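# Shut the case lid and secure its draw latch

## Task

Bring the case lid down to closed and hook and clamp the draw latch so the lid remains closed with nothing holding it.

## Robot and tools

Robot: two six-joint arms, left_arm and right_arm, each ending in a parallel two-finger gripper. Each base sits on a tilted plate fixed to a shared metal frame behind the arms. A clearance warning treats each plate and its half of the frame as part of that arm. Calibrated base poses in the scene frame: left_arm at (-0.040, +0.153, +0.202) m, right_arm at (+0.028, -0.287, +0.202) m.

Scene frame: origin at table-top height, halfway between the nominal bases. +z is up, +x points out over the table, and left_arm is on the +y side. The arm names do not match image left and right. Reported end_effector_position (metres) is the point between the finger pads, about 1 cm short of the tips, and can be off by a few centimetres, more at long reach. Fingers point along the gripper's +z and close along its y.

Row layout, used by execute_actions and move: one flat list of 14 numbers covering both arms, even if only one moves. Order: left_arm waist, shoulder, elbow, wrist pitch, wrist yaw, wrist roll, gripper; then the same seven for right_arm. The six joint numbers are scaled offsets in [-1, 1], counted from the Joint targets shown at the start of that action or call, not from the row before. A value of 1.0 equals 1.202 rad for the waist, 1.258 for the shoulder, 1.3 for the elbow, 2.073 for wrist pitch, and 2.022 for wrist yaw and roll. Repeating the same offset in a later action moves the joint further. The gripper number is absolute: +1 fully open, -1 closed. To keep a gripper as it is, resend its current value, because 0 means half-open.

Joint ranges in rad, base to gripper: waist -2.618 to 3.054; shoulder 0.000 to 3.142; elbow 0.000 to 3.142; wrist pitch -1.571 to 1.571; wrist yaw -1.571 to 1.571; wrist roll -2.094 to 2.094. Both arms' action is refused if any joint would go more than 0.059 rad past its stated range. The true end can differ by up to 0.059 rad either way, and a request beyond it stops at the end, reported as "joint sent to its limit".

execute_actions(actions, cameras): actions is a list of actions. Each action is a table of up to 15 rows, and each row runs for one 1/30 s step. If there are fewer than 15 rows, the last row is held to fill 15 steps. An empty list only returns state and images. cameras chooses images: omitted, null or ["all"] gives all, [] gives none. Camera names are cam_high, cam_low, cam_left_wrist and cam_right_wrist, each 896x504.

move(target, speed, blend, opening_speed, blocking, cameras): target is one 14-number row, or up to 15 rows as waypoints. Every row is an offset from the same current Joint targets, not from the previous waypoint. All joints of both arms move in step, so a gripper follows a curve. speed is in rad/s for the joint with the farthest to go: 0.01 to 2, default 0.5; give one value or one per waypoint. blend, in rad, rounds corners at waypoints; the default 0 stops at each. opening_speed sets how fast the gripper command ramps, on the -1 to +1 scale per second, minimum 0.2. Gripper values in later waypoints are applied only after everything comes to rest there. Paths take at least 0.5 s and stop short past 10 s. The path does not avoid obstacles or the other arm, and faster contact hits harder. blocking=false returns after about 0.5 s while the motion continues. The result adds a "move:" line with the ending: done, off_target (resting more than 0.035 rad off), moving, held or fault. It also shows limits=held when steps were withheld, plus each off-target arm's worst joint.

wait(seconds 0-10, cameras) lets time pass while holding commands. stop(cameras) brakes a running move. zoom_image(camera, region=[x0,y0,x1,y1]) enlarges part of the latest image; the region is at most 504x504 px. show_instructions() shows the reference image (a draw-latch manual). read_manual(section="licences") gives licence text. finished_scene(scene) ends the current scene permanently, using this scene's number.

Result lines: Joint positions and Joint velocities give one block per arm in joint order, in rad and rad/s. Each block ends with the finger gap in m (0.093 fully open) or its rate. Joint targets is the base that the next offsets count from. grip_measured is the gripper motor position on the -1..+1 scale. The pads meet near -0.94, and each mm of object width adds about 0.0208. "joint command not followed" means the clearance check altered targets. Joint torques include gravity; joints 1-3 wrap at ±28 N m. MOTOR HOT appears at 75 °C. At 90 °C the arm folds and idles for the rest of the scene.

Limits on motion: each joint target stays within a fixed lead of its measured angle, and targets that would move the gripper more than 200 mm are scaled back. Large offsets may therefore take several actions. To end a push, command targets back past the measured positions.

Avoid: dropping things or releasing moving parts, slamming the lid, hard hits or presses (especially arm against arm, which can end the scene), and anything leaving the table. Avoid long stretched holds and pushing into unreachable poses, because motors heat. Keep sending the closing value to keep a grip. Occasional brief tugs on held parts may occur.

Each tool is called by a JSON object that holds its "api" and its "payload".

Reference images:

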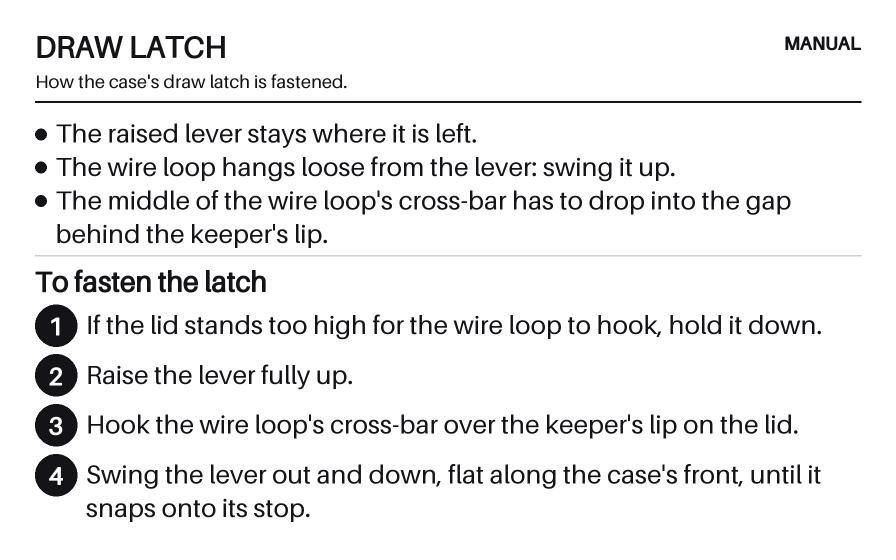

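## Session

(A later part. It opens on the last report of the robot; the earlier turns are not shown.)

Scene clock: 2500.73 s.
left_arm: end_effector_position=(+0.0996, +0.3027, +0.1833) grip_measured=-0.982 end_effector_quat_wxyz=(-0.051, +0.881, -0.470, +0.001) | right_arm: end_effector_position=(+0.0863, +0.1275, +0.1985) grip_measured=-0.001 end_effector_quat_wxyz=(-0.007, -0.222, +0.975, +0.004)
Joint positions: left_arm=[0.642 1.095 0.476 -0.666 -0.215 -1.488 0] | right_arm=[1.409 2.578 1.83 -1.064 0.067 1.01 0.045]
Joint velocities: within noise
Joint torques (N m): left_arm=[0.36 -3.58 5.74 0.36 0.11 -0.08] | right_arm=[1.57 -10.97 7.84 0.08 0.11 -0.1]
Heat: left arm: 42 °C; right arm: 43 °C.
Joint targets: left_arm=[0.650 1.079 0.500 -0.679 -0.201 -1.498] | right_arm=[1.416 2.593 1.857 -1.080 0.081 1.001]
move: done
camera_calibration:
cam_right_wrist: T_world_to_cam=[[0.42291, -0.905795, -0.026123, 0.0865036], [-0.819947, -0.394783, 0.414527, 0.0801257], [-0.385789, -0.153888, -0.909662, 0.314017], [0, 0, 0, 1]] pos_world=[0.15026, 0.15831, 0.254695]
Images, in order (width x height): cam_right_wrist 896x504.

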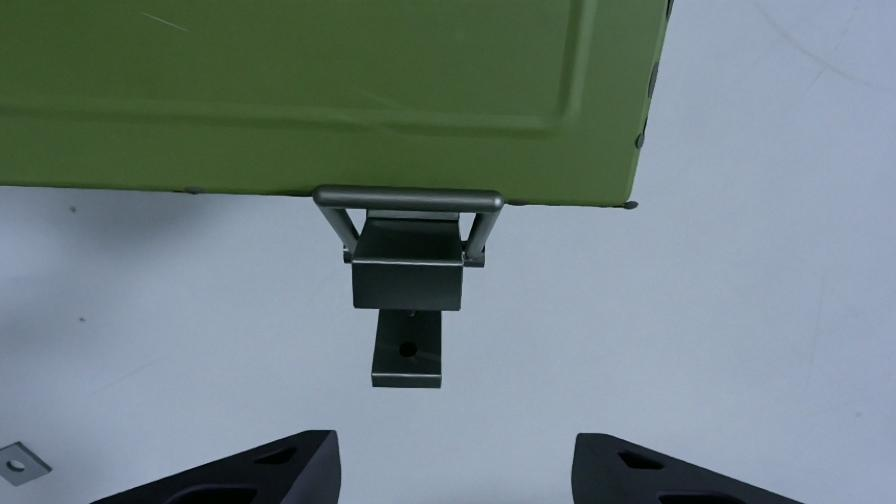

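{"api": "move", "payload": {"target": [[0,0,0,0,0,0,-1,0.001,0.0604,0.0262,0.0203,0,0,0]], "speed": 0.15, "cameras": ["cam_right_wrist"]}}

Scene clock: 2513.83 s.
left_arm: end_effector_position=(+0.0996, +0.3027, +0.1833) grip_measured=-0.982 end_effector_quat_wxyz=(-0.051, +0.881, -0.470, +0.001) | right_arm: end_effector_position=(+0.0847, +0.1303, +0.1738) grip_measured=-0.001 end_effector_quat_wxyz=(-0.013, -0.223, +0.975, -0.012)
Joint positions: left_arm=[0.642 1.095 0.476 -0.666 -0.215 -1.488 0] | right_arm=[1.409 2.654 1.863 -1.055 0.068 1.01 0.045]
Joint velocities: within noise
Joint torques (N m): left_arm=[0.4 -3.58 5.74 0.36 0.1 -0.08] | right_arm=[1.72 -11.37 7.64 0.29 0.09 -0.08]
Heat: left arm: 42 °C; right arm: 43 °C.
Joint targets: left_arm=[0.650 1.079 0.500 -0.679 -0.201 -1.498] | right_arm=[1.418 2.668 1.891 -1.039 0.081 1.001]
move: done
camera_calibration:
cam_right_wrist: T_world_to_cam=[[0.425827, -0.904798, 0.00341252, 0.0835239], [-0.817371, -0.383058, 0.430315, 0.085612], [-0.388041, -0.186029, -0.902672, 0.294487], [0, 0, 0, 1]] pos_world=[0.148683, 0.16315, 0.2287]
Images, in order (width x height): cam_right_wrist 896x504.

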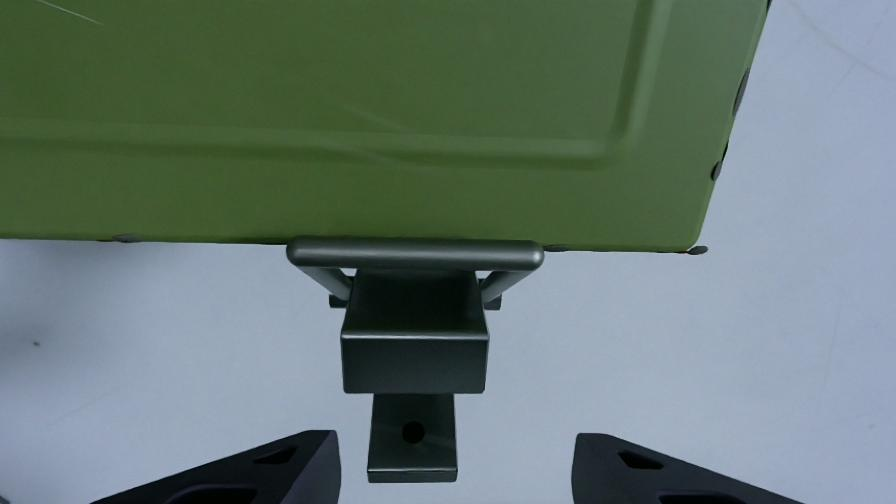

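{"api": "move", "payload": {"target": [[0,0,0,0,0,0,-1,0.0037,0.0334,0.0571,-0.0154,-0.0005,0,0]], "speed": 0.15, "cameras": ["cam_right_wrist"]}}

Scene clock: 2525.87 s.
left_arm: end_effector_position=(+0.0996, +0.3027, +0.1833) grip_measured=-0.982 end_effector_quat_wxyz=(-0.051, +0.881, -0.470, +0.001) | right_arm: end_effector_position=(+0.0846, +0.1490, +0.1750) grip_measured=-0.001 end_effector_quat_wxyz=(-0.006, -0.225, +0.974, +0.005)
Joint positions: left_arm=[0.642 1.095 0.476 -0.666 -0.215 -1.488 0] | right_arm=[1.415 2.693 1.939 -1.054 0.068 1.009 0.045]
Joint velocities: within noise
Joint torques (N m): left_arm=[0.39 -3.55 5.78 0.35 0.11 -0.09] | right_arm=[1.48 -11.22 7.72 0.13 0.09 -0.1]
Heat: left arm: 42 °C; right arm: 47 °C.
Joint targets: left_arm=[0.650 1.079 0.500 -0.679 -0.201 -1.498] | right_arm=[1.422 2.710 1.965 -1.070 0.080 1.001]
move: done
camera_calibration:
cam_right_wrist: T_world_to_cam=[[0.428078, -0.903297, -0.0283403, 0.10559], [-0.818723, -0.400895, 0.411066, 0.0983363], [-0.382676, -0.152766, -0.911165, 0.295147], [0, 0, 0, 1]] pos_world=[0.148255, 0.17989, 0.231497]
Images, in order (width x height): cam_right_wrist 896x504.

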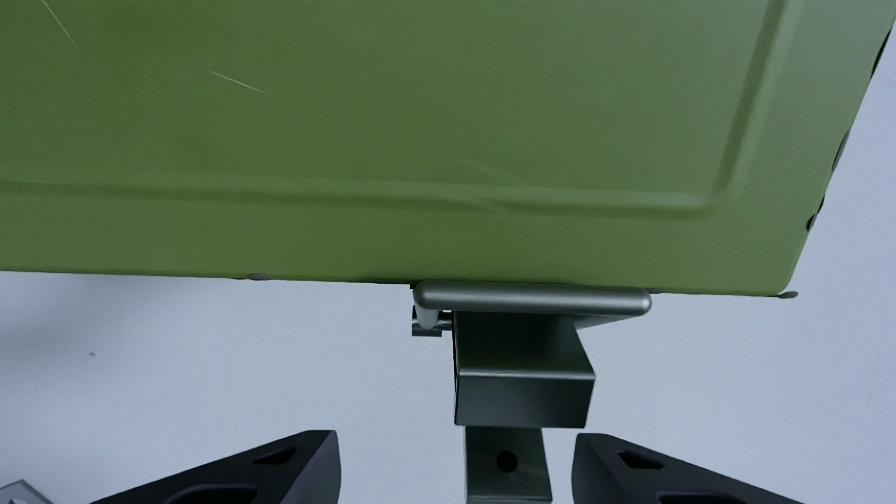

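{"api": "move", "payload": {"target": [[0,0,0,0,0,0,-1,-0.0083,-0.0254,-0.0438,0.0121,0.001,0,0]], "speed": 0.15, "cameras": ["cam_right_wrist"]}}

Scene clock: 2536.07 s.
left_arm: end_effector_position=(+0.0996, +0.3027, +0.1833) grip_measured=-0.982 end_effector_quat_wxyz=(-0.051, +0.881, -0.470, +0.001) | right_arm: end_effector_position=(+0.0835, +0.1418, +0.1696) grip_measured=-0.001 end_effector_quat_wxyz=(-0.009, -0.226, +0.974, -0.006)
Joint positions: left_arm=[0.642 1.095 0.476 -0.666 -0.215 -1.488 0] | right_arm=[1.415 2.693 1.916 -1.055 0.068 1.009 0.045]
Joint velocities: within noise
Joint torques (N m): left_arm=[0.39 -3.59 5.75 0.35 0.11 -0.09] | right_arm=[0.81 -14.3 4.96 0.29 0.1 -0.07]
Heat: left arm: 42 °C; right arm: 49 °C.
Joint targets: left_arm=[0.650 1.079 0.500 -0.679 -0.201 -1.498] | right_arm=[1.412 2.678 1.908 -1.045 0.082 1.001]
move: done
camera_calibration:
cam_right_wrist: T_world_to_cam=[[0.42977, -0.902899, -0.00838502, 0.0958911], [-0.817084, -0.392841, 0.42196, 0.0936503], [-0.384281, -0.174494, -0.906576, 0.291036], [0, 0, 0, 1]] pos_world=[0.147149, 0.174154, 0.225134]
Images, in order (width x height): cam_right_wrist 896x504.

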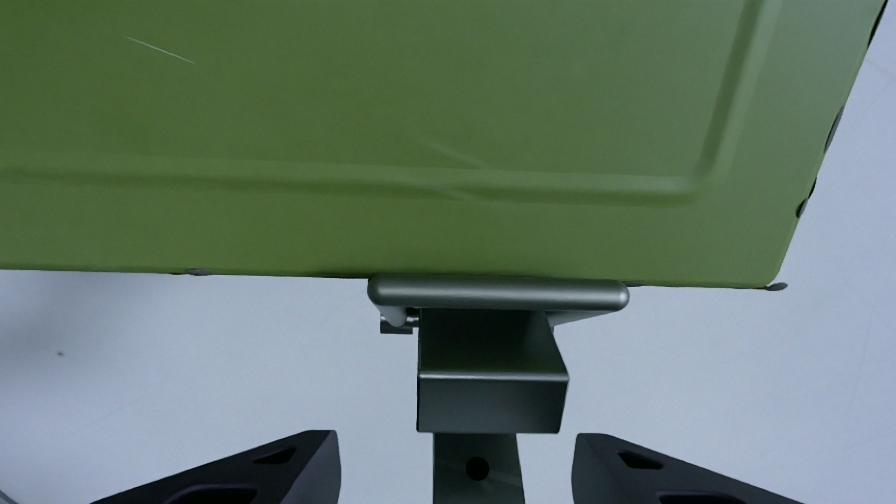

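{"api": "move", "payload": {"target": [[0,0,0,0,0,0,-1,0,0,0,0,0,0,-0.72]], "opening_speed": 0.5, "cameras": ["cam_right_wrist"]}}

Scene clock: 2543.10 s.
left_arm: end_effector_position=(+0.0996, +0.3027, +0.1833) grip_measured=-0.982 end_effector_quat_wxyz=(-0.051, +0.881, -0.470, +0.001) | right_arm: end_effector_position=(+0.0847, +0.1392, +0.1696) grip_measured=-0.708 end_effector_quat_wxyz=(-0.007, -0.227, +0.974, -0.012)
Joint positions: left_arm=[0.642 1.095 0.476 -0.666 -0.215 -1.488 0] | right_arm=[1.415 2.693 1.916 -1.065 0.077 1.008 0.011]
Joint velocities: within noise
Joint torques (N m): left_arm=[0.39 -3.6 5.75 0.35 0.11 -0.08] | right_arm=[0.64 -14.37 4.74 0.37 0.03 -0.07]
Heat: left arm: 42 °C; right arm: 51 °C.
Joint targets: left_arm=[0.650 1.079 0.500 -0.679 -0.201 -1.498] | right_arm=[1.412 2.678 1.908 -1.045 0.082 1.001]
move: done
camera_calibration:
cam_right_wrist: T_world_to_cam=[[0.432099, -0.901813, 0.00491373, 0.0903911], [-0.819274, -0.390262, 0.420102, 0.0937254], [-0.376936, -0.185551, -0.907464, 0.292145], [0, 0, 0, 1]] pos_world=[0.147849, 0.172301, 0.225293]
Images, in order (width x height): cam_right_wrist 896x504.

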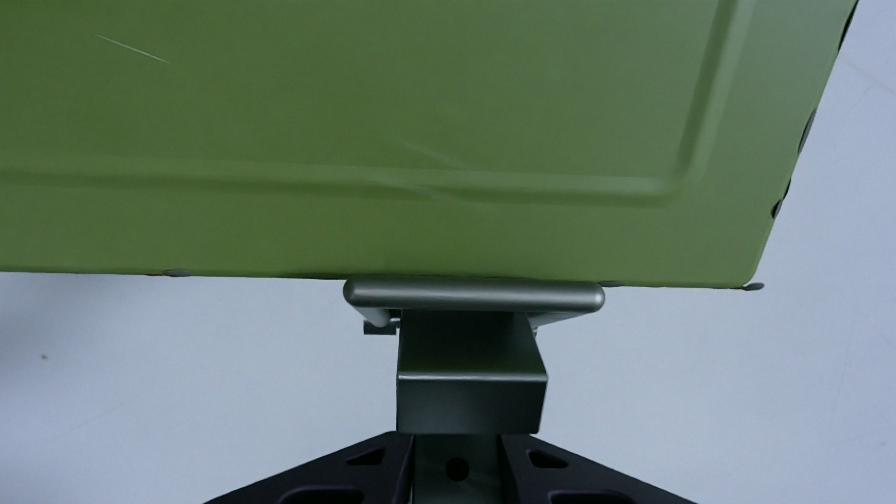

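{"api": "move", "payload": {"target": [[0,0,0,0,0,0,-1,0.0216,-0.0135,-0.0623,0.0294,-0.003,0.0106,-0.72],[0,0,0,0,0,0,-1,0.0308,-0.0159,-0.0858,0.0429,-0.0045,0.0158,-0.72]], "speed": 0.12, "blend": 0.02, "cameras": ["cam_right_wrist"]}}

Scene clock: 2563.43 s.
left_arm: end_effector_position=(+0.0996, +0.3027, +0.1833) grip_measured=-0.982 end_effector_quat_wxyz=(-0.051, +0.881, -0.470, +0.001) | right_arm: end_effector_position=(+0.0720, +0.1333, +0.1614) grip_measured=-0.708 end_effector_quat_wxyz=(+0.004, -0.232, +0.973, -0.007)
Joint positions: left_arm=[0.642 1.095 0.476 -0.666 -0.215 -1.488 0] | right_arm=[1.447 2.662 1.819 -0.986 0.088 1.028 0.011]
Joint velocities: within noise
Joint torques (N m): left_arm=[0.4 -3.58 5.75 0.36 0.11 -0.09] | right_arm=[1.09 -12.83 3.64 0.49 -0.14 0.09]
Heat: left arm: 42 °C; right arm: 56 °C.
Joint targets: left_arm=[0.650 1.079 0.500 -0.679 -0.201 -1.498] | right_arm=[1.449 2.658 1.796 -0.956 0.073 1.033]
move: done; blend cut to 0.0153 rad at target 1
camera_calibration:
cam_right_wrist: T_world_to_cam=[[0.440958, -0.897527, 0.000938146, 0.0900064], [-0.823501, -0.404173, 0.398108, 0.0901943], [-0.356933, -0.176321, -0.917338, 0.27772], [0, 0, 0, 1]] pos_world=[0.133714, 0.166205, 0.218772]
Images, in order (width x height): cam_right_wrist 896x504.

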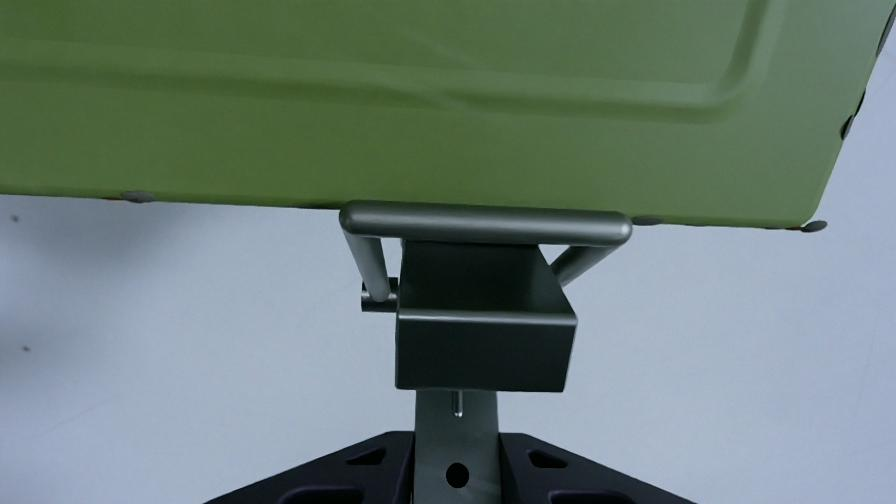

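{"api": "move", "payload": {"target": [[0,0,0,0,0,0,-1,0.0075,0.0024,-0.0211,0.0145,-0.0009,0.004,-0.72]], "speed": 0.1, "cameras": ["cam_right_wrist"]}}

Scene clock: 2572.77 s.
left_arm: end_effector_position=(+0.0996, +0.3027, +0.1833) grip_measured=-0.982 end_effector_quat_wxyz=(-0.051, +0.881, -0.470, +0.001) | right_arm: end_effector_position=(+0.0710, +0.1330, +0.1606) grip_measured=-0.708 end_effector_quat_wxyz=(+0.004, -0.232, +0.973, -0.007)
Joint positions: left_arm=[0.642 1.095 0.476 -0.666 -0.215 -1.488 0] | right_arm=[1.449 2.662 1.815 -0.983 0.086 1.03 0.011]
Joint velocities: within noise
Joint torques (N m): left_arm=[0.39 -3.58 5.75 0.35 0.11 -0.09] | right_arm=[0.72 -12.55 5.27 0.2 -0.03 0]
Heat: left arm: 42 °C; right arm: 55 °C.
Joint targets: left_arm=[0.650 1.079 0.500 -0.679 -0.201 -1.498] | right_arm=[1.448 2.662 1.816 -0.983 0.086 1.029]
move: held (right_arm; a check stopped the path); limits=held; right_arm: the wrist pitch is farthest, 0.057 rad from its target
joint command not followed: on one or more control steps a check withheld the commanded joint targets of the right arm, and it was not sent them on those steps.
cause: the commanded joint targets, or the way to them, would bring a part of the robot too close to another arm (this arm's wrist (the part past the wrist pitch) and the left arm's upper arm (the part past the shoulder)).
camera_calibration:
cam_right_wrist: T_world_to_cam=[[0.441266, -0.897376, 0.000581947, 0.0901692], [-0.822902, -0.404386, 0.399128, 0.0894134], [-0.357933, -0.176601, -0.916895, 0.276667], [0, 0, 0, 1]] pos_world=[0.132818, 0.165933, 0.217935]
Images, in order (width x height): cam_right_wrist 896x504.

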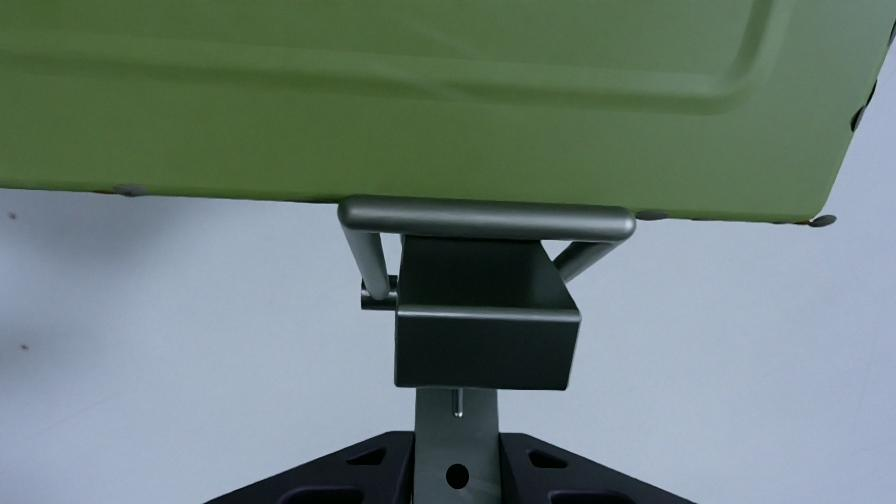

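{"api": "move", "payload": {"target": [[0,0,0,0,0,0,-1,0,0,0,0,0,0,0],[0,0,0,0,0,0,-1,-0.0067,-0.0811,0.0185,-0.0371,-0.003,-0.0045,0],[0,0,0,0,0,0,-1,-0.0566,-0.4467,-0.4738,0.3295,-0.0425,0.0351,0],[0,0,0,0,0,0,-1,-0.2196,-0.4467,-0.9969,0.8649,-0.1657,0.1217,-1]], "speed": [0.3,0.3,0.8,0.8], "blend": 0.04, "cameras": ["cam_right_wrist"]}}

Scene clock: 2595.33 s.
left_arm: end_effector_position=(+0.0996, +0.3027, +0.1833) grip_measured=-0.982 end_effector_quat_wxyz=(-0.051, +0.881, -0.470, +0.001) | right_arm: end_effector_position=(+0.1153, +0.0894, +0.2106) grip_measured=-0.973 end_effector_quat_wxyz=(-0.007, -0.014, +0.867, +0.498)
Joint positions: left_arm=[0.642 1.095 0.476 -0.666 -0.215 -1.488 0] | right_arm=[1.191 2.125 0.525 0.792 -0.235 1.266 0]
Joint velocities: within noise
Joint torques (N m): left_arm=[0.36 -3.56 5.74 0.35 0.11 -0.08] | right_arm=[0.28 -9.42 3.47 2.05 -0.36 0.03]
Heat: left arm: 42 °C; right arm: 54 °C.
Joint targets: left_arm=[0.650 1.079 0.500 -0.679 -0.201 -1.498] | right_arm=[1.184 2.100 0.520 0.810 -0.249 1.275]
move: done; blend cut to 0 rad at target 1
camera_calibration:
cam_right_wrist: T_world_to_cam=[[0.00592787, -0.48949, -0.871989, 0.229015], [-0.903965, -0.375469, 0.204624, 0.136004], [-0.427566, 0.787034, -0.444707, 0.153122], [0, 0, 0, 1]] pos_world=[0.187055, 0.0426535, 0.239963]
Images, in order (width x height): cam_right_wrist 896x504.

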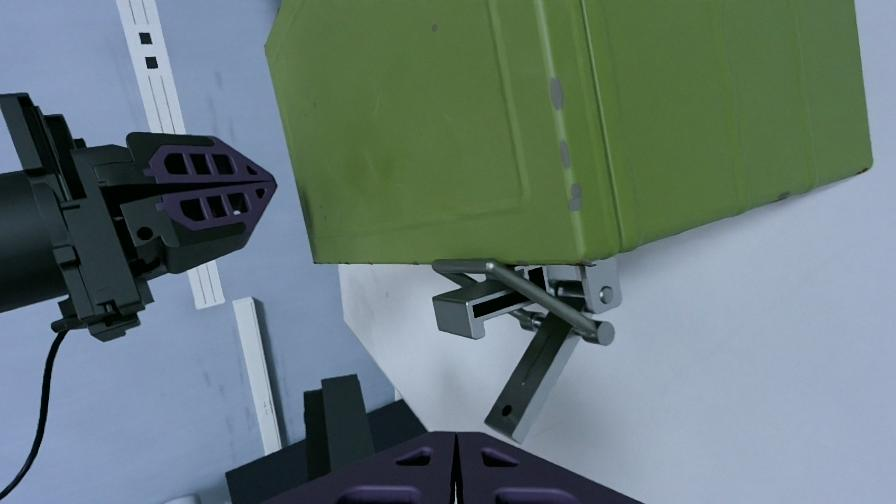

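{"api": "zoom_image", "payload": {"camera": "cam_right_wrist", "region": [380, 220, 660, 460]}}

Scaled by 1.800 from the camera's 896x504 image, which has a finer 1280x720 frame.

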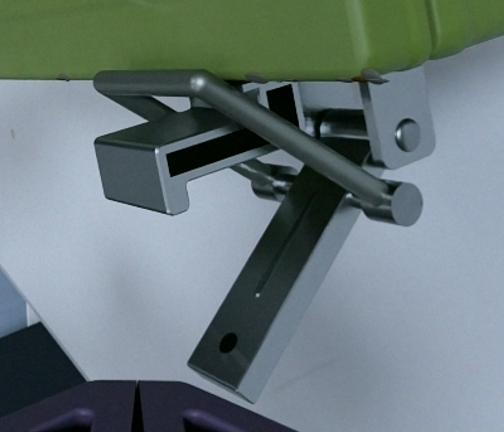

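{"api": "move", "payload": {"target": [[0,0,0,0,0,0,-1,0.1173,0.1955,0.0985,0.069,0.0485,0.047,-1],[0,0,0,0,0,0,-1,0.1248,0.2297,0.0892,0.0965,0.0529,0.0544,-1],[0,0,0,0,0,0,-1,0.1298,0.2742,0.0808,0.1257,0.0559,0.0544,-1]], "speed": [0.3,0.12,0.12], "blend": 0.015, "cameras": ["cam_right_wrist"]}}

Scene clock: 2617.93 s.
left_arm: end_effector_position=(+0.0996, +0.3027, +0.1833) grip_measured=-0.982 end_effector_quat_wxyz=(-0.051, +0.881, -0.470, +0.001) | right_arm: end_effector_position=(+0.0774, +0.1283, +0.1710) grip_measured=-0.973 end_effector_quat_wxyz=(-0.011, -0.016, +0.857, +0.516)
Joint positions: left_arm=[0.642 1.095 0.476 -0.666 -0.215 -1.488 0] | right_arm=[1.334 2.431 0.628 1.053 -0.15 1.377 0]
Joint velocities: within noise
Joint torques (N m): left_arm=[0.38 -3.59 5.78 0.35 0.11 -0.09] | right_arm=[1.33 -7.39 2.81 2.11 -0.06 0.03]
Heat: left arm: 42 °C; right arm: 49 °C.
Joint targets: left_arm=[0.650 1.079 0.500 -0.679 -0.201 -1.498] | right_arm=[1.340 2.445 0.624 1.070 -0.136 1.386]
move: done
camera_calibration:
cam_right_wrist: T_world_to_cam=[[0.00378168, -0.454424, -0.890777, 0.212572], [-0.900323, -0.389224, 0.194738, 0.127641], [-0.435206, 0.801251, -0.4106, 0.0816278], [0, 0, 0, 1]] pos_world=[0.149639, 0.0808742, 0.198014]
Images, in order (width x height): cam_right_wrist 896x504.

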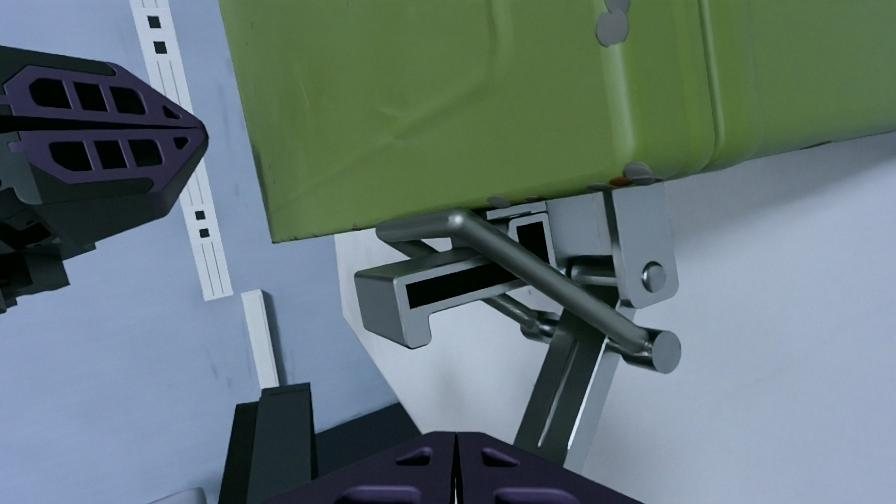

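{"api": "move", "payload": {"target": [[0,0,0,0,0,0,-1,0.0042,0.0636,0.0062,0.0352,0.001,0,-1],[0,0,0,0,0,0,-1,0.0083,0.1169,0.0123,0.0646,0.0025,0,-1]], "speed": 0.12, "blend": 0.015, "cameras": ["cam_right_wrist"]}}

Scene clock: 2625.53 s.
left_arm: end_effector_position=(+0.0996, +0.3027, +0.1833) grip_measured=-0.982 end_effector_quat_wxyz=(-0.051, +0.881, -0.470, +0.001) | right_arm: end_effector_position=(+0.0704, +0.1208, +0.1367) grip_measured=-0.973 end_effector_quat_wxyz=(-0.011, -0.018, +0.860, +0.509)
Joint positions: left_arm=[0.642 1.095 0.476 -0.666 -0.215 -1.488 0] | right_arm=[1.342 2.579 0.628 1.186 -0.144 1.377 0]
Joint velocities: within noise
Joint torques (N m): left_arm=[0.4 -3.59 5.75 0.35 0.11 -0.09] | right_arm=[1.21 -7.65 3.18 2.15 -0.04 -0.02]
Heat: left arm: 42 °C; right arm: 48 °C.
Joint targets: left_arm=[0.650 1.079 0.500 -0.679 -0.201 -1.498] | right_arm=[1.350 2.592 0.640 1.204 -0.131 1.386]
move: done
camera_calibration:
cam_right_wrist: T_world_to_cam=[[0.00756862, -0.467891, -0.883754, 0.179091], [-0.899209, -0.389808, 0.198677, 0.1245], [-0.437454, 0.793176, -0.423682, 0.0734301], [0, 0, 0, 1]] pos_world=[0.142718, 0.0740828, 0.164648]
Images, in order (width x height): cam_right_wrist 896x504.

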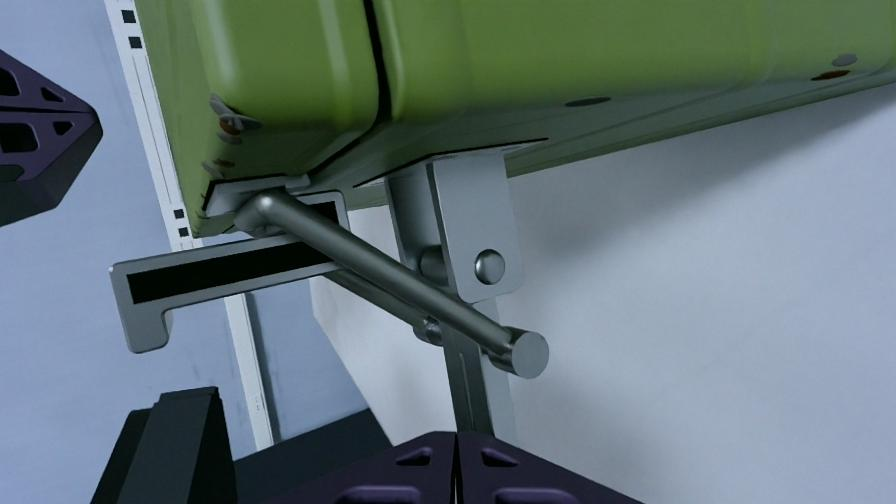

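{"api": "move", "payload": {"target": [[0,0,0,0,0,0,-1,-0.01,0.0612,0.0231,0.0217,-0.0054,0,-1]], "speed": 0.1, "cameras": ["cam_right_wrist"]}}

Scene clock: 2637.27 s.
left_arm: end_effector_position=(+0.0996, +0.3027, +0.1833) grip_measured=-0.982 end_effector_quat_wxyz=(-0.051, +0.881, -0.470, +0.001) | right_arm: end_effector_position=(+0.0703, +0.1245, +0.1290) grip_measured=-0.973 end_effector_quat_wxyz=(-0.008, -0.018, +0.853, +0.521)
Joint positions: left_arm=[0.642 1.095 0.476 -0.666 -0.215 -1.488 0] | right_arm=[1.342 2.647 0.647 1.264 -0.144 1.377 0]
Joint velocities: within noise
Joint torques (N m): left_arm=[0.43 -3.59 5.78 0.35 0.11 -0.08] | right_arm=[0.31 -6.89 3.92 1.86 -0.15 0]
Heat: left arm: 42 °C; right arm: 47 °C.
Joint targets: left_arm=[0.650 1.079 0.500 -0.679 -0.201 -1.498] | right_arm=[1.337 2.669 0.671 1.249 -0.142 1.386]
move: done
camera_calibration:
cam_right_wrist: T_world_to_cam=[[0.0108523, -0.442307, -0.896798, 0.172328], [-0.901341, -0.392663, 0.182757, 0.129962], [-0.432974, 0.806337, -0.402931, 0.0625101], [0, 0, 0, 1]] pos_world=[0.142336, 0.076849, 0.155979]
Images, in order (width x height): cam_right_wrist 896x504.

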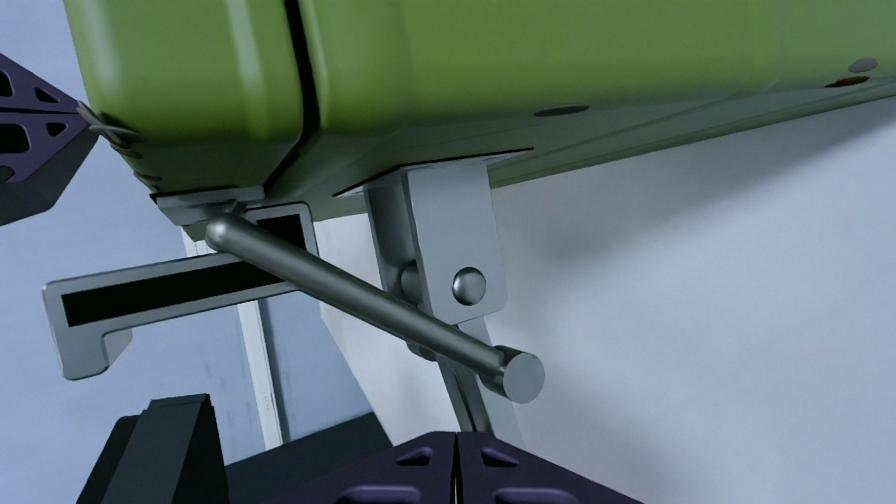

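{"api": "move", "payload": {"target": [[0,0,0,0,0,0,-1,-0.0183,0.0477,0.0246,0.0145,-0.0074,-0.005,-1]], "speed": 0.1, "cameras": ["cam_right_wrist"]}}

Scene clock: 2650.30 s.
left_arm: end_effector_position=(+0.0996, +0.3027, +0.1833) grip_measured=-0.982 end_effector_quat_wxyz=(-0.051, +0.881, -0.470, +0.001) | right_arm: end_effector_position=(+0.0715, +0.1260, +0.1246) grip_measured=-0.973 end_effector_quat_wxyz=(-0.015, -0.018, +0.845, +0.535)
Joint positions: left_arm=[0.642 1.095 0.476 -0.666 -0.215 -1.488 0] | right_arm=[1.326 2.699 0.659 1.331 -0.174 1.377 0]
Joint velocities: within noise
Joint torques (N m): left_arm=[0.39 -3.58 5.75 0.36 0.11 -0.09] | right_arm=[-0.13 -6.26 5.23 1.49 0.01 -0.08]
Heat: left arm: 42 °C; right arm: 45 °C.
Joint targets: left_arm=[0.650 1.079 0.500 -0.679 -0.201 -1.498] | right_arm=[1.316 2.729 0.702 1.279 -0.157 1.375]
move: off_target (right_arm); right_arm: the wrist pitch is farthest, 0.052 rad from its target
camera_calibration:
cam_right_wrist: T_world_to_cam=[[0.00308147, -0.414092, -0.91023, 0.167645], [-0.896118, -0.405112, 0.181264, 0.133776], [-0.443805, 0.815115, -0.372323, 0.0559418], [0, 0, 0, 1]] pos_world=[0.14419, 0.0780157, 0.149175]
Images, in order (width x height): cam_right_wrist 896x504.

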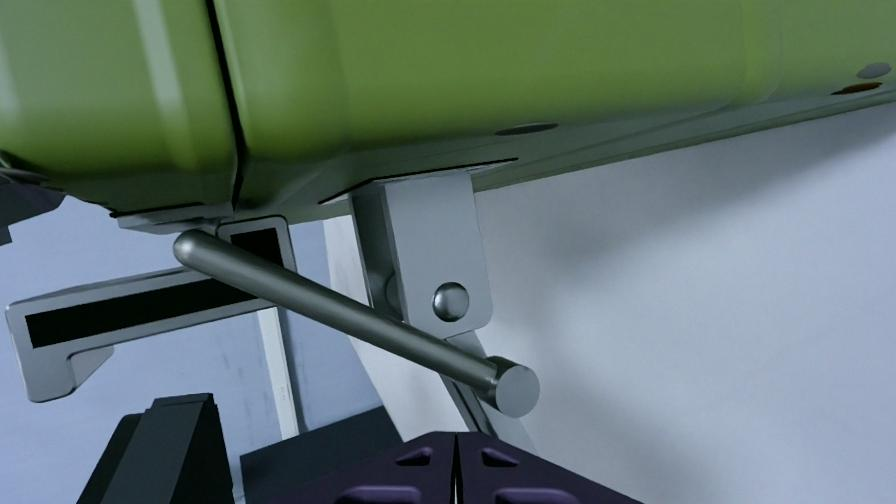

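{"api": "move", "payload": {"target": [[0,0,0,0,0,0,-1,0.0466,-0.1161,-0.0631,-0.0304,0.0208,0.0124,-1],[0,0,0,0,0,0,-1,0.0349,-0.0628,-0.0431,-0.0111,0.0158,0.0099,-1]], "speed": 0.15, "blend": 0.01, "cameras": ["cam_right_wrist"]}}

Scene clock: 2674.20 s.
left_arm: end_effector_position=(+0.0996, +0.3027, +0.1833) grip_measured=-0.982 end_effector_quat_wxyz=(-0.051, +0.881, -0.470, +0.001) | right_arm: end_effector_position=(+0.0637, +0.1214, +0.1297) grip_measured=-0.973 end_effector_quat_wxyz=(-0.011, -0.020, +0.856, +0.516)
Joint positions: left_arm=[0.642 1.095 0.476 -0.666 -0.215 -1.488 0] | right_arm=[1.363 2.633 0.632 1.252 -0.132 1.389 0]
Joint velocities: within noise
Joint torques (N m): left_arm=[0.38 -3.62 5.79 0.36 0.1 -0.08] | right_arm=[0.1 -7.36 2.88 2 -0.04 -0.01]
Heat: left arm: 42 °C; right arm: 44 °C.
Joint targets: left_arm=[0.650 1.079 0.500 -0.679 -0.201 -1.498] | right_arm=[1.358 2.650 0.647 1.256 -0.125 1.395]
move: done
camera_calibration:
cam_right_wrist: T_world_to_cam=[[0.0114277, -0.453746, -0.891058, 0.172223], [-0.898788, -0.395204, 0.18972, 0.121897], [-0.438235, 0.798704, -0.412338, 0.064919], [0, 0, 0, 1]] pos_world=[0.136041, 0.0744685, 0.157103]
Images, in order (width x height): cam_right_wrist 896x504.

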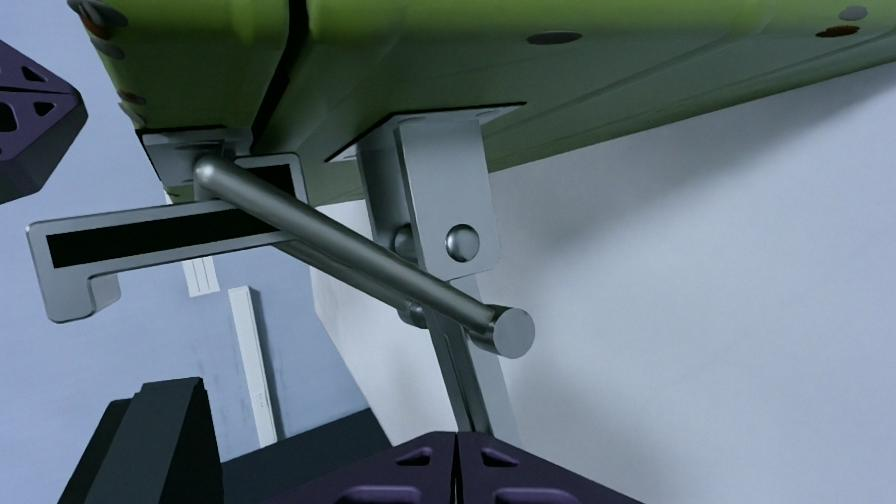

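{"api": "move", "payload": {"target": [[0,0,0,0,0,0,-1,-0.0141,0.0397,0.0215,0.0101,-0.0059,-0.005,-1],[0,0,0,0,0,0,-1,-0.0333,0.0874,0.05,0.0178,-0.0143,-0.0099,-1]], "speed": 0.12, "blend": 0.01, "cameras": ["cam_right_wrist"]}}

Scene clock: 2684.33 s.
left_arm: end_effector_position=(+0.0996, +0.3027, +0.1833) grip_measured=-0.982 end_effector_quat_wxyz=(-0.051, +0.881, -0.470, +0.001) | right_arm: end_effector_position=(+0.0676, +0.1233, +0.1161) grip_measured=-0.973 end_effector_quat_wxyz=(-0.021, -0.019, +0.847, +0.530)
Joint positions: left_arm=[0.642 1.095 0.476 -0.666 -0.215 -1.488 0] | right_arm=[1.329 2.73 0.663 1.347 -0.181 1.383 0]
Joint velocities: within noise
Joint torques (N m): left_arm=[0.36 -3.58 5.72 0.35 0.11 -0.08] | right_arm=[-0.42 -6.43 5.56 1.5 0.11 -0.19]
Heat: left arm: 42 °C; right arm: 44 °C.
Joint targets: left_arm=[0.650 1.079 0.500 -0.679 -0.201 -1.498] | right_arm=[1.317 2.760 0.712 1.293 -0.153 1.375]
move: off_target (right_arm); right_arm: the wrist pitch is farthest, 0.054 rad from its target
camera_calibration:
cam_right_wrist: T_world_to_cam=[[-0.00237055, -0.423179, -0.906043, 0.159864], [-0.891009, -0.410434, 0.19403, 0.129624], [-0.45398, 0.807752, -0.376083, 0.055296], [0, 0, 0, 1]] pos_world=[0.140978, 0.0761879, 0.140489]
Images, in order (width x height): cam_right_wrist 896x504.

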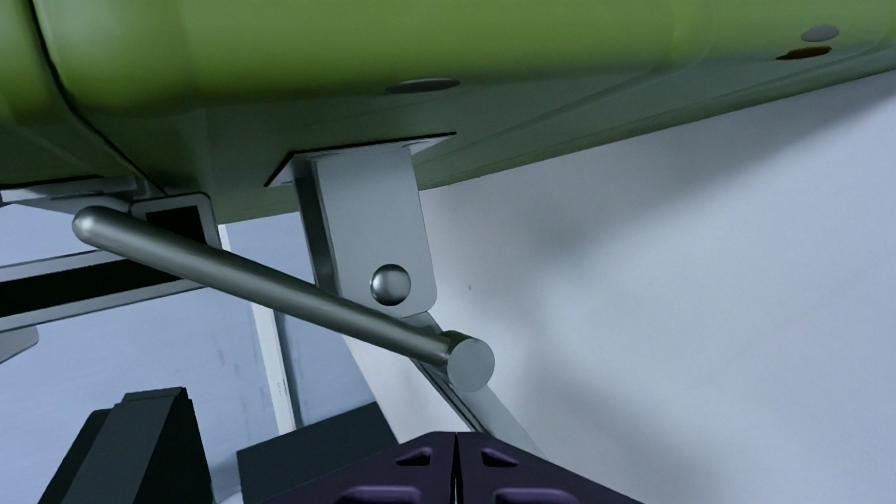

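{"api": "move", "payload": {"target": [[0,0,0,0,0,0,-1,-0.01,0.0461,0.02,0.0164,-0.005,0,-1]], "speed": 0.1, "cameras": ["cam_right_wrist"]}}

Scene clock: 2694.07 s.
left_arm: end_effector_position=(+0.0996, +0.3027, +0.1833) grip_measured=-0.982 end_effector_quat_wxyz=(-0.051, +0.881, -0.470, +0.001) | right_arm: end_effector_position=(+0.0666, +0.1294, +0.1141) grip_measured=-0.973 end_effector_quat_wxyz=(-0.028, -0.024, +0.835, +0.549)
Joint positions: left_arm=[0.642 1.095 0.476 -0.666 -0.215 -1.488 0] | right_arm=[1.32 2.784 0.692 1.413 -0.212 1.382 0]
Joint velocities: within noise
Joint torques (N m): left_arm=[0.36 -3.58 5.75 0.36 0.11 -0.09] | right_arm=[-0.64 -6.17 5.48 1.17 0.3 -0.17]
Heat: left arm: 42 °C; right arm: 43 °C.
Joint targets: left_arm=[0.650 1.079 0.500 -0.679 -0.201 -1.498] | right_arm=[1.306 2.818 0.738 1.327 -0.164 1.376]
move: off_target (right_arm); right_arm: the wrist pitch is farthest, 0.086 rad from its target
camera_calibration:
cam_right_wrist: T_world_to_cam=[[-0.00211524, -0.382043, -0.924142, 0.15731], [-0.88309, -0.432894, 0.180981, 0.135448], [-0.469198, 0.816484, -0.336463, 0.0445273], [0, 0, 0, 1]] pos_world=[0.140838, 0.0823782, 0.135845]
Images, in order (width x height): cam_right_wrist 896x504.

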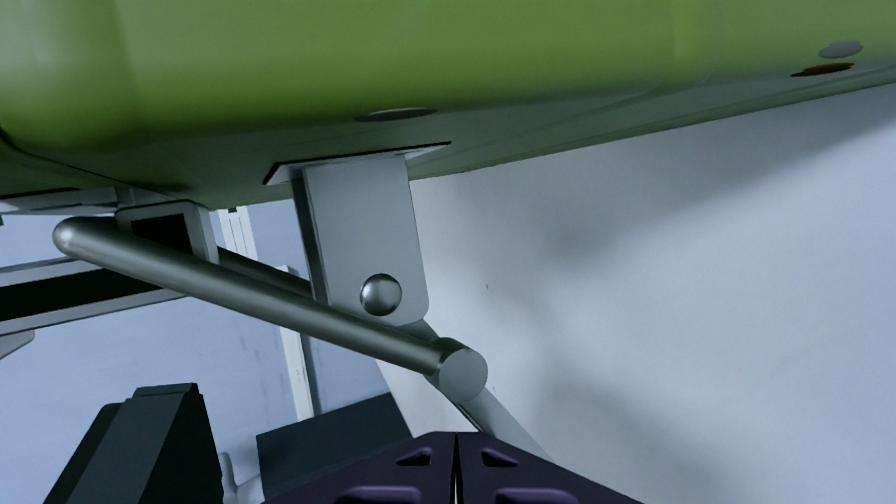

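{"api": "move", "payload": {"target": [[0,0,0,0,0,0,-1,-0.03,0.01,0,-0.015,0.022,0,-1]], "speed": 0.1, "cameras": ["cam_right_wrist"]}}

Scene clock: 2701.87 s.
left_arm: end_effector_position=(+0.0996, +0.3027, +0.1833) grip_measured=-0.982 end_effector_quat_wxyz=(-0.051, +0.881, -0.470, +0.001) | right_arm: end_effector_position=(+0.0721, +0.1291, +0.1113) grip_measured=-0.973 end_effector_quat_wxyz=(-0.030, -0.018, +0.835, +0.550)
Joint positions: left_arm=[0.642 1.095 0.476 -0.666 -0.215 -1.488 0] | right_arm=[1.3 2.795 0.7 1.415 -0.226 1.382 0]
Joint velocities: within noise
Joint torques (N m): left_arm=[0.36 -3.62 5.74 0.35 0.11 -0.09] | right_arm=[-1.85 -5.98 4.36 0.92 0.92 -0.15]
Heat: left arm: 42 °C; right arm: 43 °C.
Joint targets: left_arm=[0.650 1.079 0.500 -0.679 -0.201 -1.498] | right_arm=[1.270 2.830 0.738 1.296 -0.119 1.375]
move: off_target (right_arm); right_arm: the wrist pitch is farthest, 0.119 rad from its target
camera_calibration:
cam_right_wrist: T_world_to_cam=[[-0.0146307, -0.381728, -0.924159, 0.15547], [-0.884459, -0.426169, 0.190033, 0.138941], [-0.466389, 0.820161, -0.331387, 0.0450841], [0, 0, 0, 1]] pos_world=[0.146189, 0.0815831, 0.132216]
Images, in order (width x height): cam_right_wrist 896x504.

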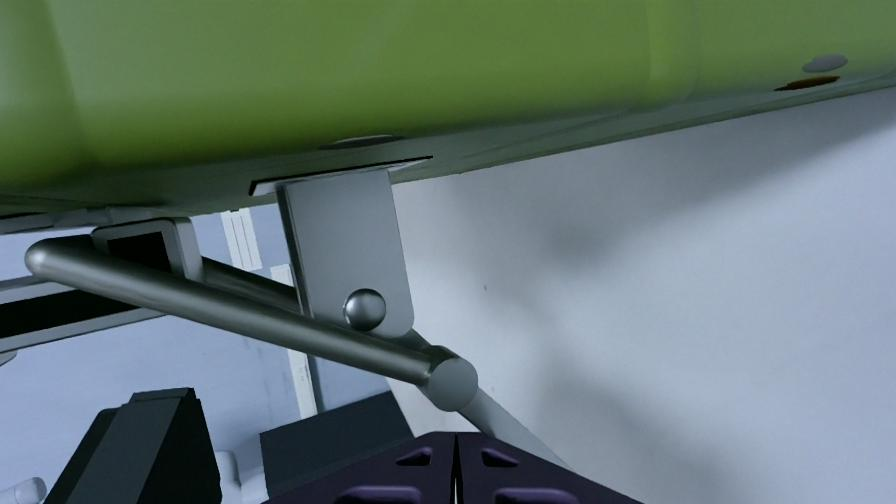

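{"api": "move", "payload": {"target": [[0,0,0,0,0,0,-1,-0.0166,0.012,0,-0.0386,0.0297,0,-1]], "speed": 0.1, "cameras": ["cam_right_wrist"]}}

Scene clock: 2721.67 s.
left_arm: end_effector_position=(+0.0996, +0.3027, +0.1833) grip_measured=-0.982 end_effector_quat_wxyz=(-0.051, +0.881, -0.470, +0.001) | right_arm: end_effector_position=(+0.1051, +0.1066, +0.0571) grip_measured=-0.973 end_effector_quat_wxyz=(+0.017, +0.046, +0.888, +0.456)
Joint positions: left_arm=[0.642 1.095 0.476 -0.666 -0.215 -1.488 0] | right_arm=[1.251 2.836 0.738 1.23 -0.073 1.382 0]
Joint velocities: within noise
Joint torques (N m): left_arm=[0.4 -3.56 5.76 0.36 0.1 -0.09] | right_arm=[0.83 -8.43 1.24 1.72 -0.03 -0.11]
Heat: left arm: 42 °C; right arm: 42 °C.
Joint targets: left_arm=[0.650 1.079 0.500 -0.679 -0.201 -1.498] | right_arm=[1.249 2.845 0.738 1.216 -0.059 1.375]
move: done
camera_calibration:
cam_right_wrist: T_world_to_cam=[[-0.0745962, -0.565552, -0.821332, 0.117372], [-0.939723, -0.235745, 0.247678, 0.151027], [-0.3337, 0.790301, -0.513876, 0.0606678], [0, 0, 0, 1]] pos_world=[0.170924, 0.0540379, 0.090171]
Images, in order (width x height): cam_right_wrist 896x504.

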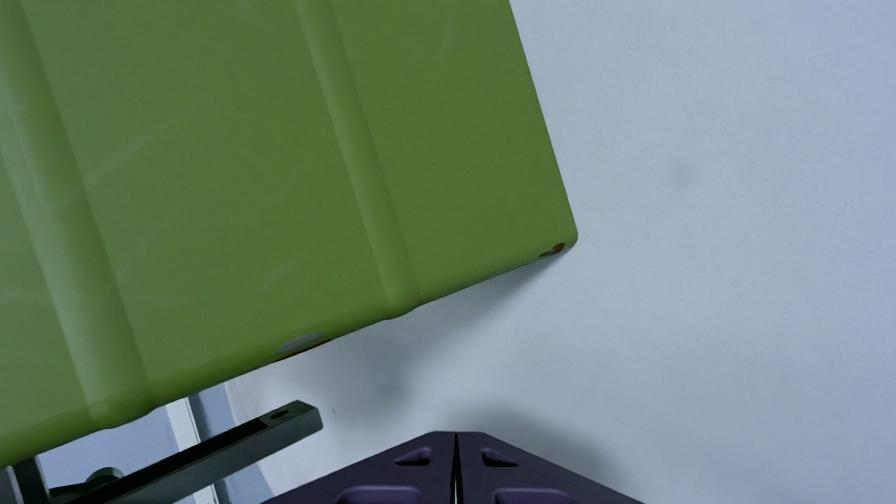

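{"api": "move", "payload": {"target": [[0,0,0,0,0,0,-1,-0.1564,-0.1089,-0.1469,0.0724,-0.137,-0.094,-1]], "speed": 0.4, "cameras": ["cam_right_wrist"]}}

Scene clock: 2734.97 s.
left_arm: end_effector_position=(+0.0996, +0.3027, +0.1833) grip_measured=-0.982 end_effector_quat_wxyz=(-0.051, +0.881, -0.470, +0.001) | right_arm: end_effector_position=(+0.1188, +0.0671, +0.0899) grip_measured=-0.973 end_effector_quat_wxyz=(-0.015, -0.005, +0.868, +0.497)
Joint positions: left_arm=[0.642 1.095 0.476 -0.666 -0.215 -1.488 0] | right_arm=[1.068 2.739 0.552 1.348 -0.321 1.194 0]
Joint velocities: within noise
Joint torques (N m): left_arm=[0.35 -3.59 5.76 0.35 0.11 -0.09] | right_arm=[0.47 -10.91 0.08 1.98 -0.43 -0.16]
Heat: left arm: 42 °C; right arm: 42 °C.
Joint targets: left_arm=[0.650 1.079 0.500 -0.679 -0.201 -1.498] | right_arm=[1.061 2.708 0.547 1.366 -0.336 1.185]
move: done
camera_calibration:
cam_right_wrist: T_world_to_cam=[[-0.0167712, -0.492931, -0.869907, 0.115551], [-0.902254, -0.367468, 0.22562, 0.152891], [-0.430878, 0.788661, -0.438586, 0.118219], [0, 0, 0, 1]] pos_world=[0.190822, 0.0199063, 0.117873]
Images, in order (width x height): cam_right_wrist 896x504.

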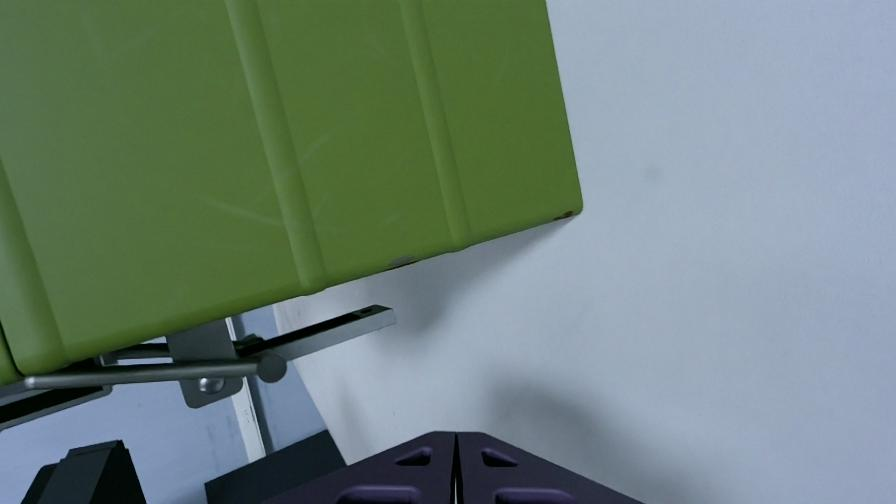

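{"api": "move", "payload": {"target": [0,0,0,0,0,0,-1,0.04,-0.42,0.0,-0.26,0.08,0,-1], "speed": 0.6}}

Scene clock: 2743.47 s.
left_arm: end_effector_position=(+0.0996, +0.3027, +0.1833) grip_measured=-0.982 end_effector_quat_wxyz=(-0.051, +0.881, -0.470, +0.001) | right_arm: end_effector_position=(+0.1559, +0.0861, +0.1919) grip_measured=-0.973 end_effector_quat_wxyz=(+0.041, +0.008, +0.872, +0.488)
Joint positions: left_arm=[0.642 1.095 0.476 -0.666 -0.215 -1.488 0] | right_arm=[1.102 2.202 0.552 0.841 -0.188 1.193 0]
Joint velocities: within noise
Joint torques (N m): left_arm=[0.36 -3.58 5.72 0.36 0.11 -0.08] | right_arm=[1.81 -9.76 3.18 1.79 -0.11 -0.14]
Heat: left arm: 42 °C; right arm: 44 °C.
Joint targets: left_arm=[0.650 1.079 0.500 -0.679 -0.201 -1.498] | right_arm=[1.109 2.180 0.547 0.827 -0.174 1.185]
move: done
camera_calibration:
cam_left_wrist: T_world_to_cam=[[0.817005, 0.56748, 0.10232, -0.272052], [0.489027, -0.77591, 0.398517, 0.153185], [0.305542, -0.275553, -0.911435, 0.304769], [0, 0, 0, 1]] pos_world=[0.054236, 0.357222, 0.244567]
cam_right_wrist: T_world_to_cam=[[0.0174984, -0.509566, -0.860254, 0.208529], [-0.9441, -0.291698, 0.153581, 0.184138], [-0.329194, 0.809478, -0.486185, 0.15546], [0, 0, 0, 1]] pos_world=[0.221372, 0.0341308, 0.22669]

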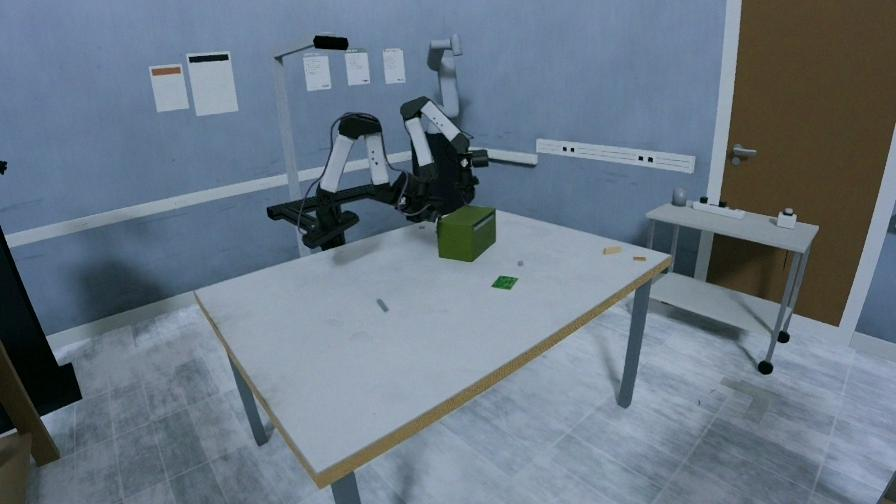

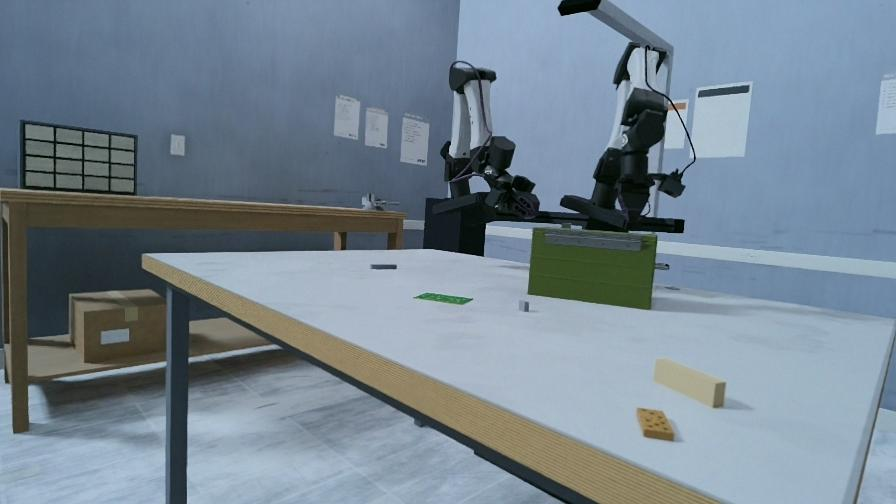

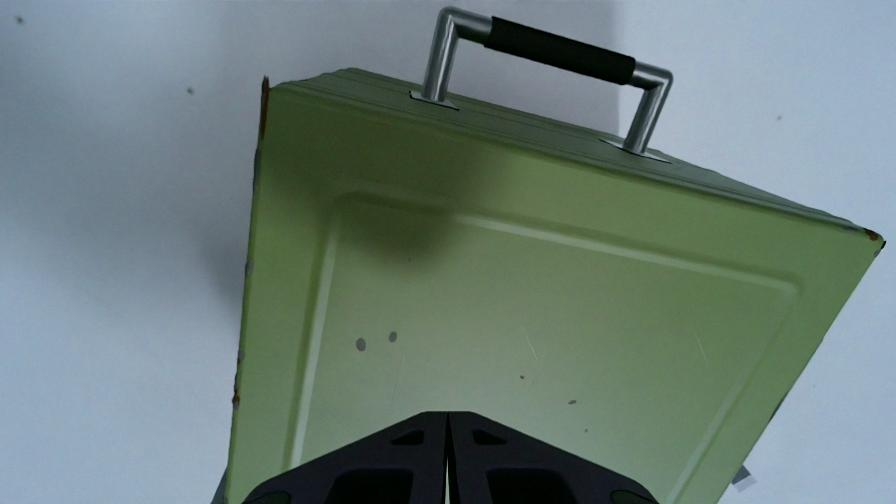

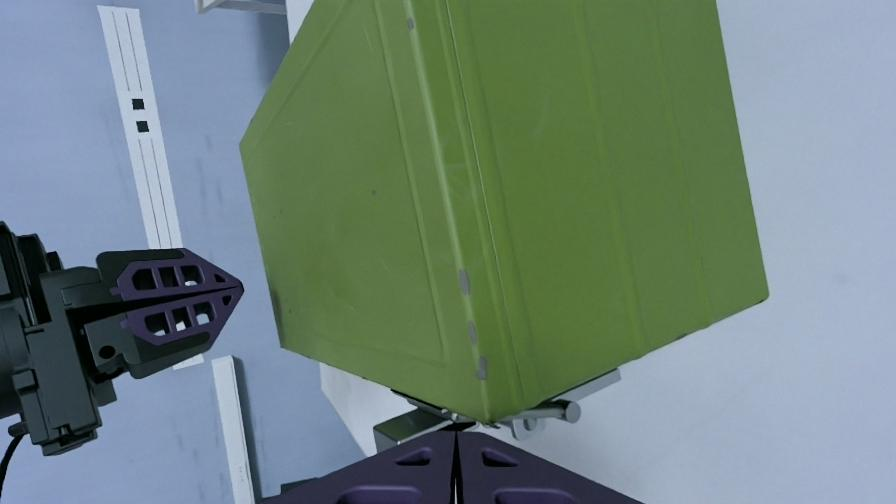

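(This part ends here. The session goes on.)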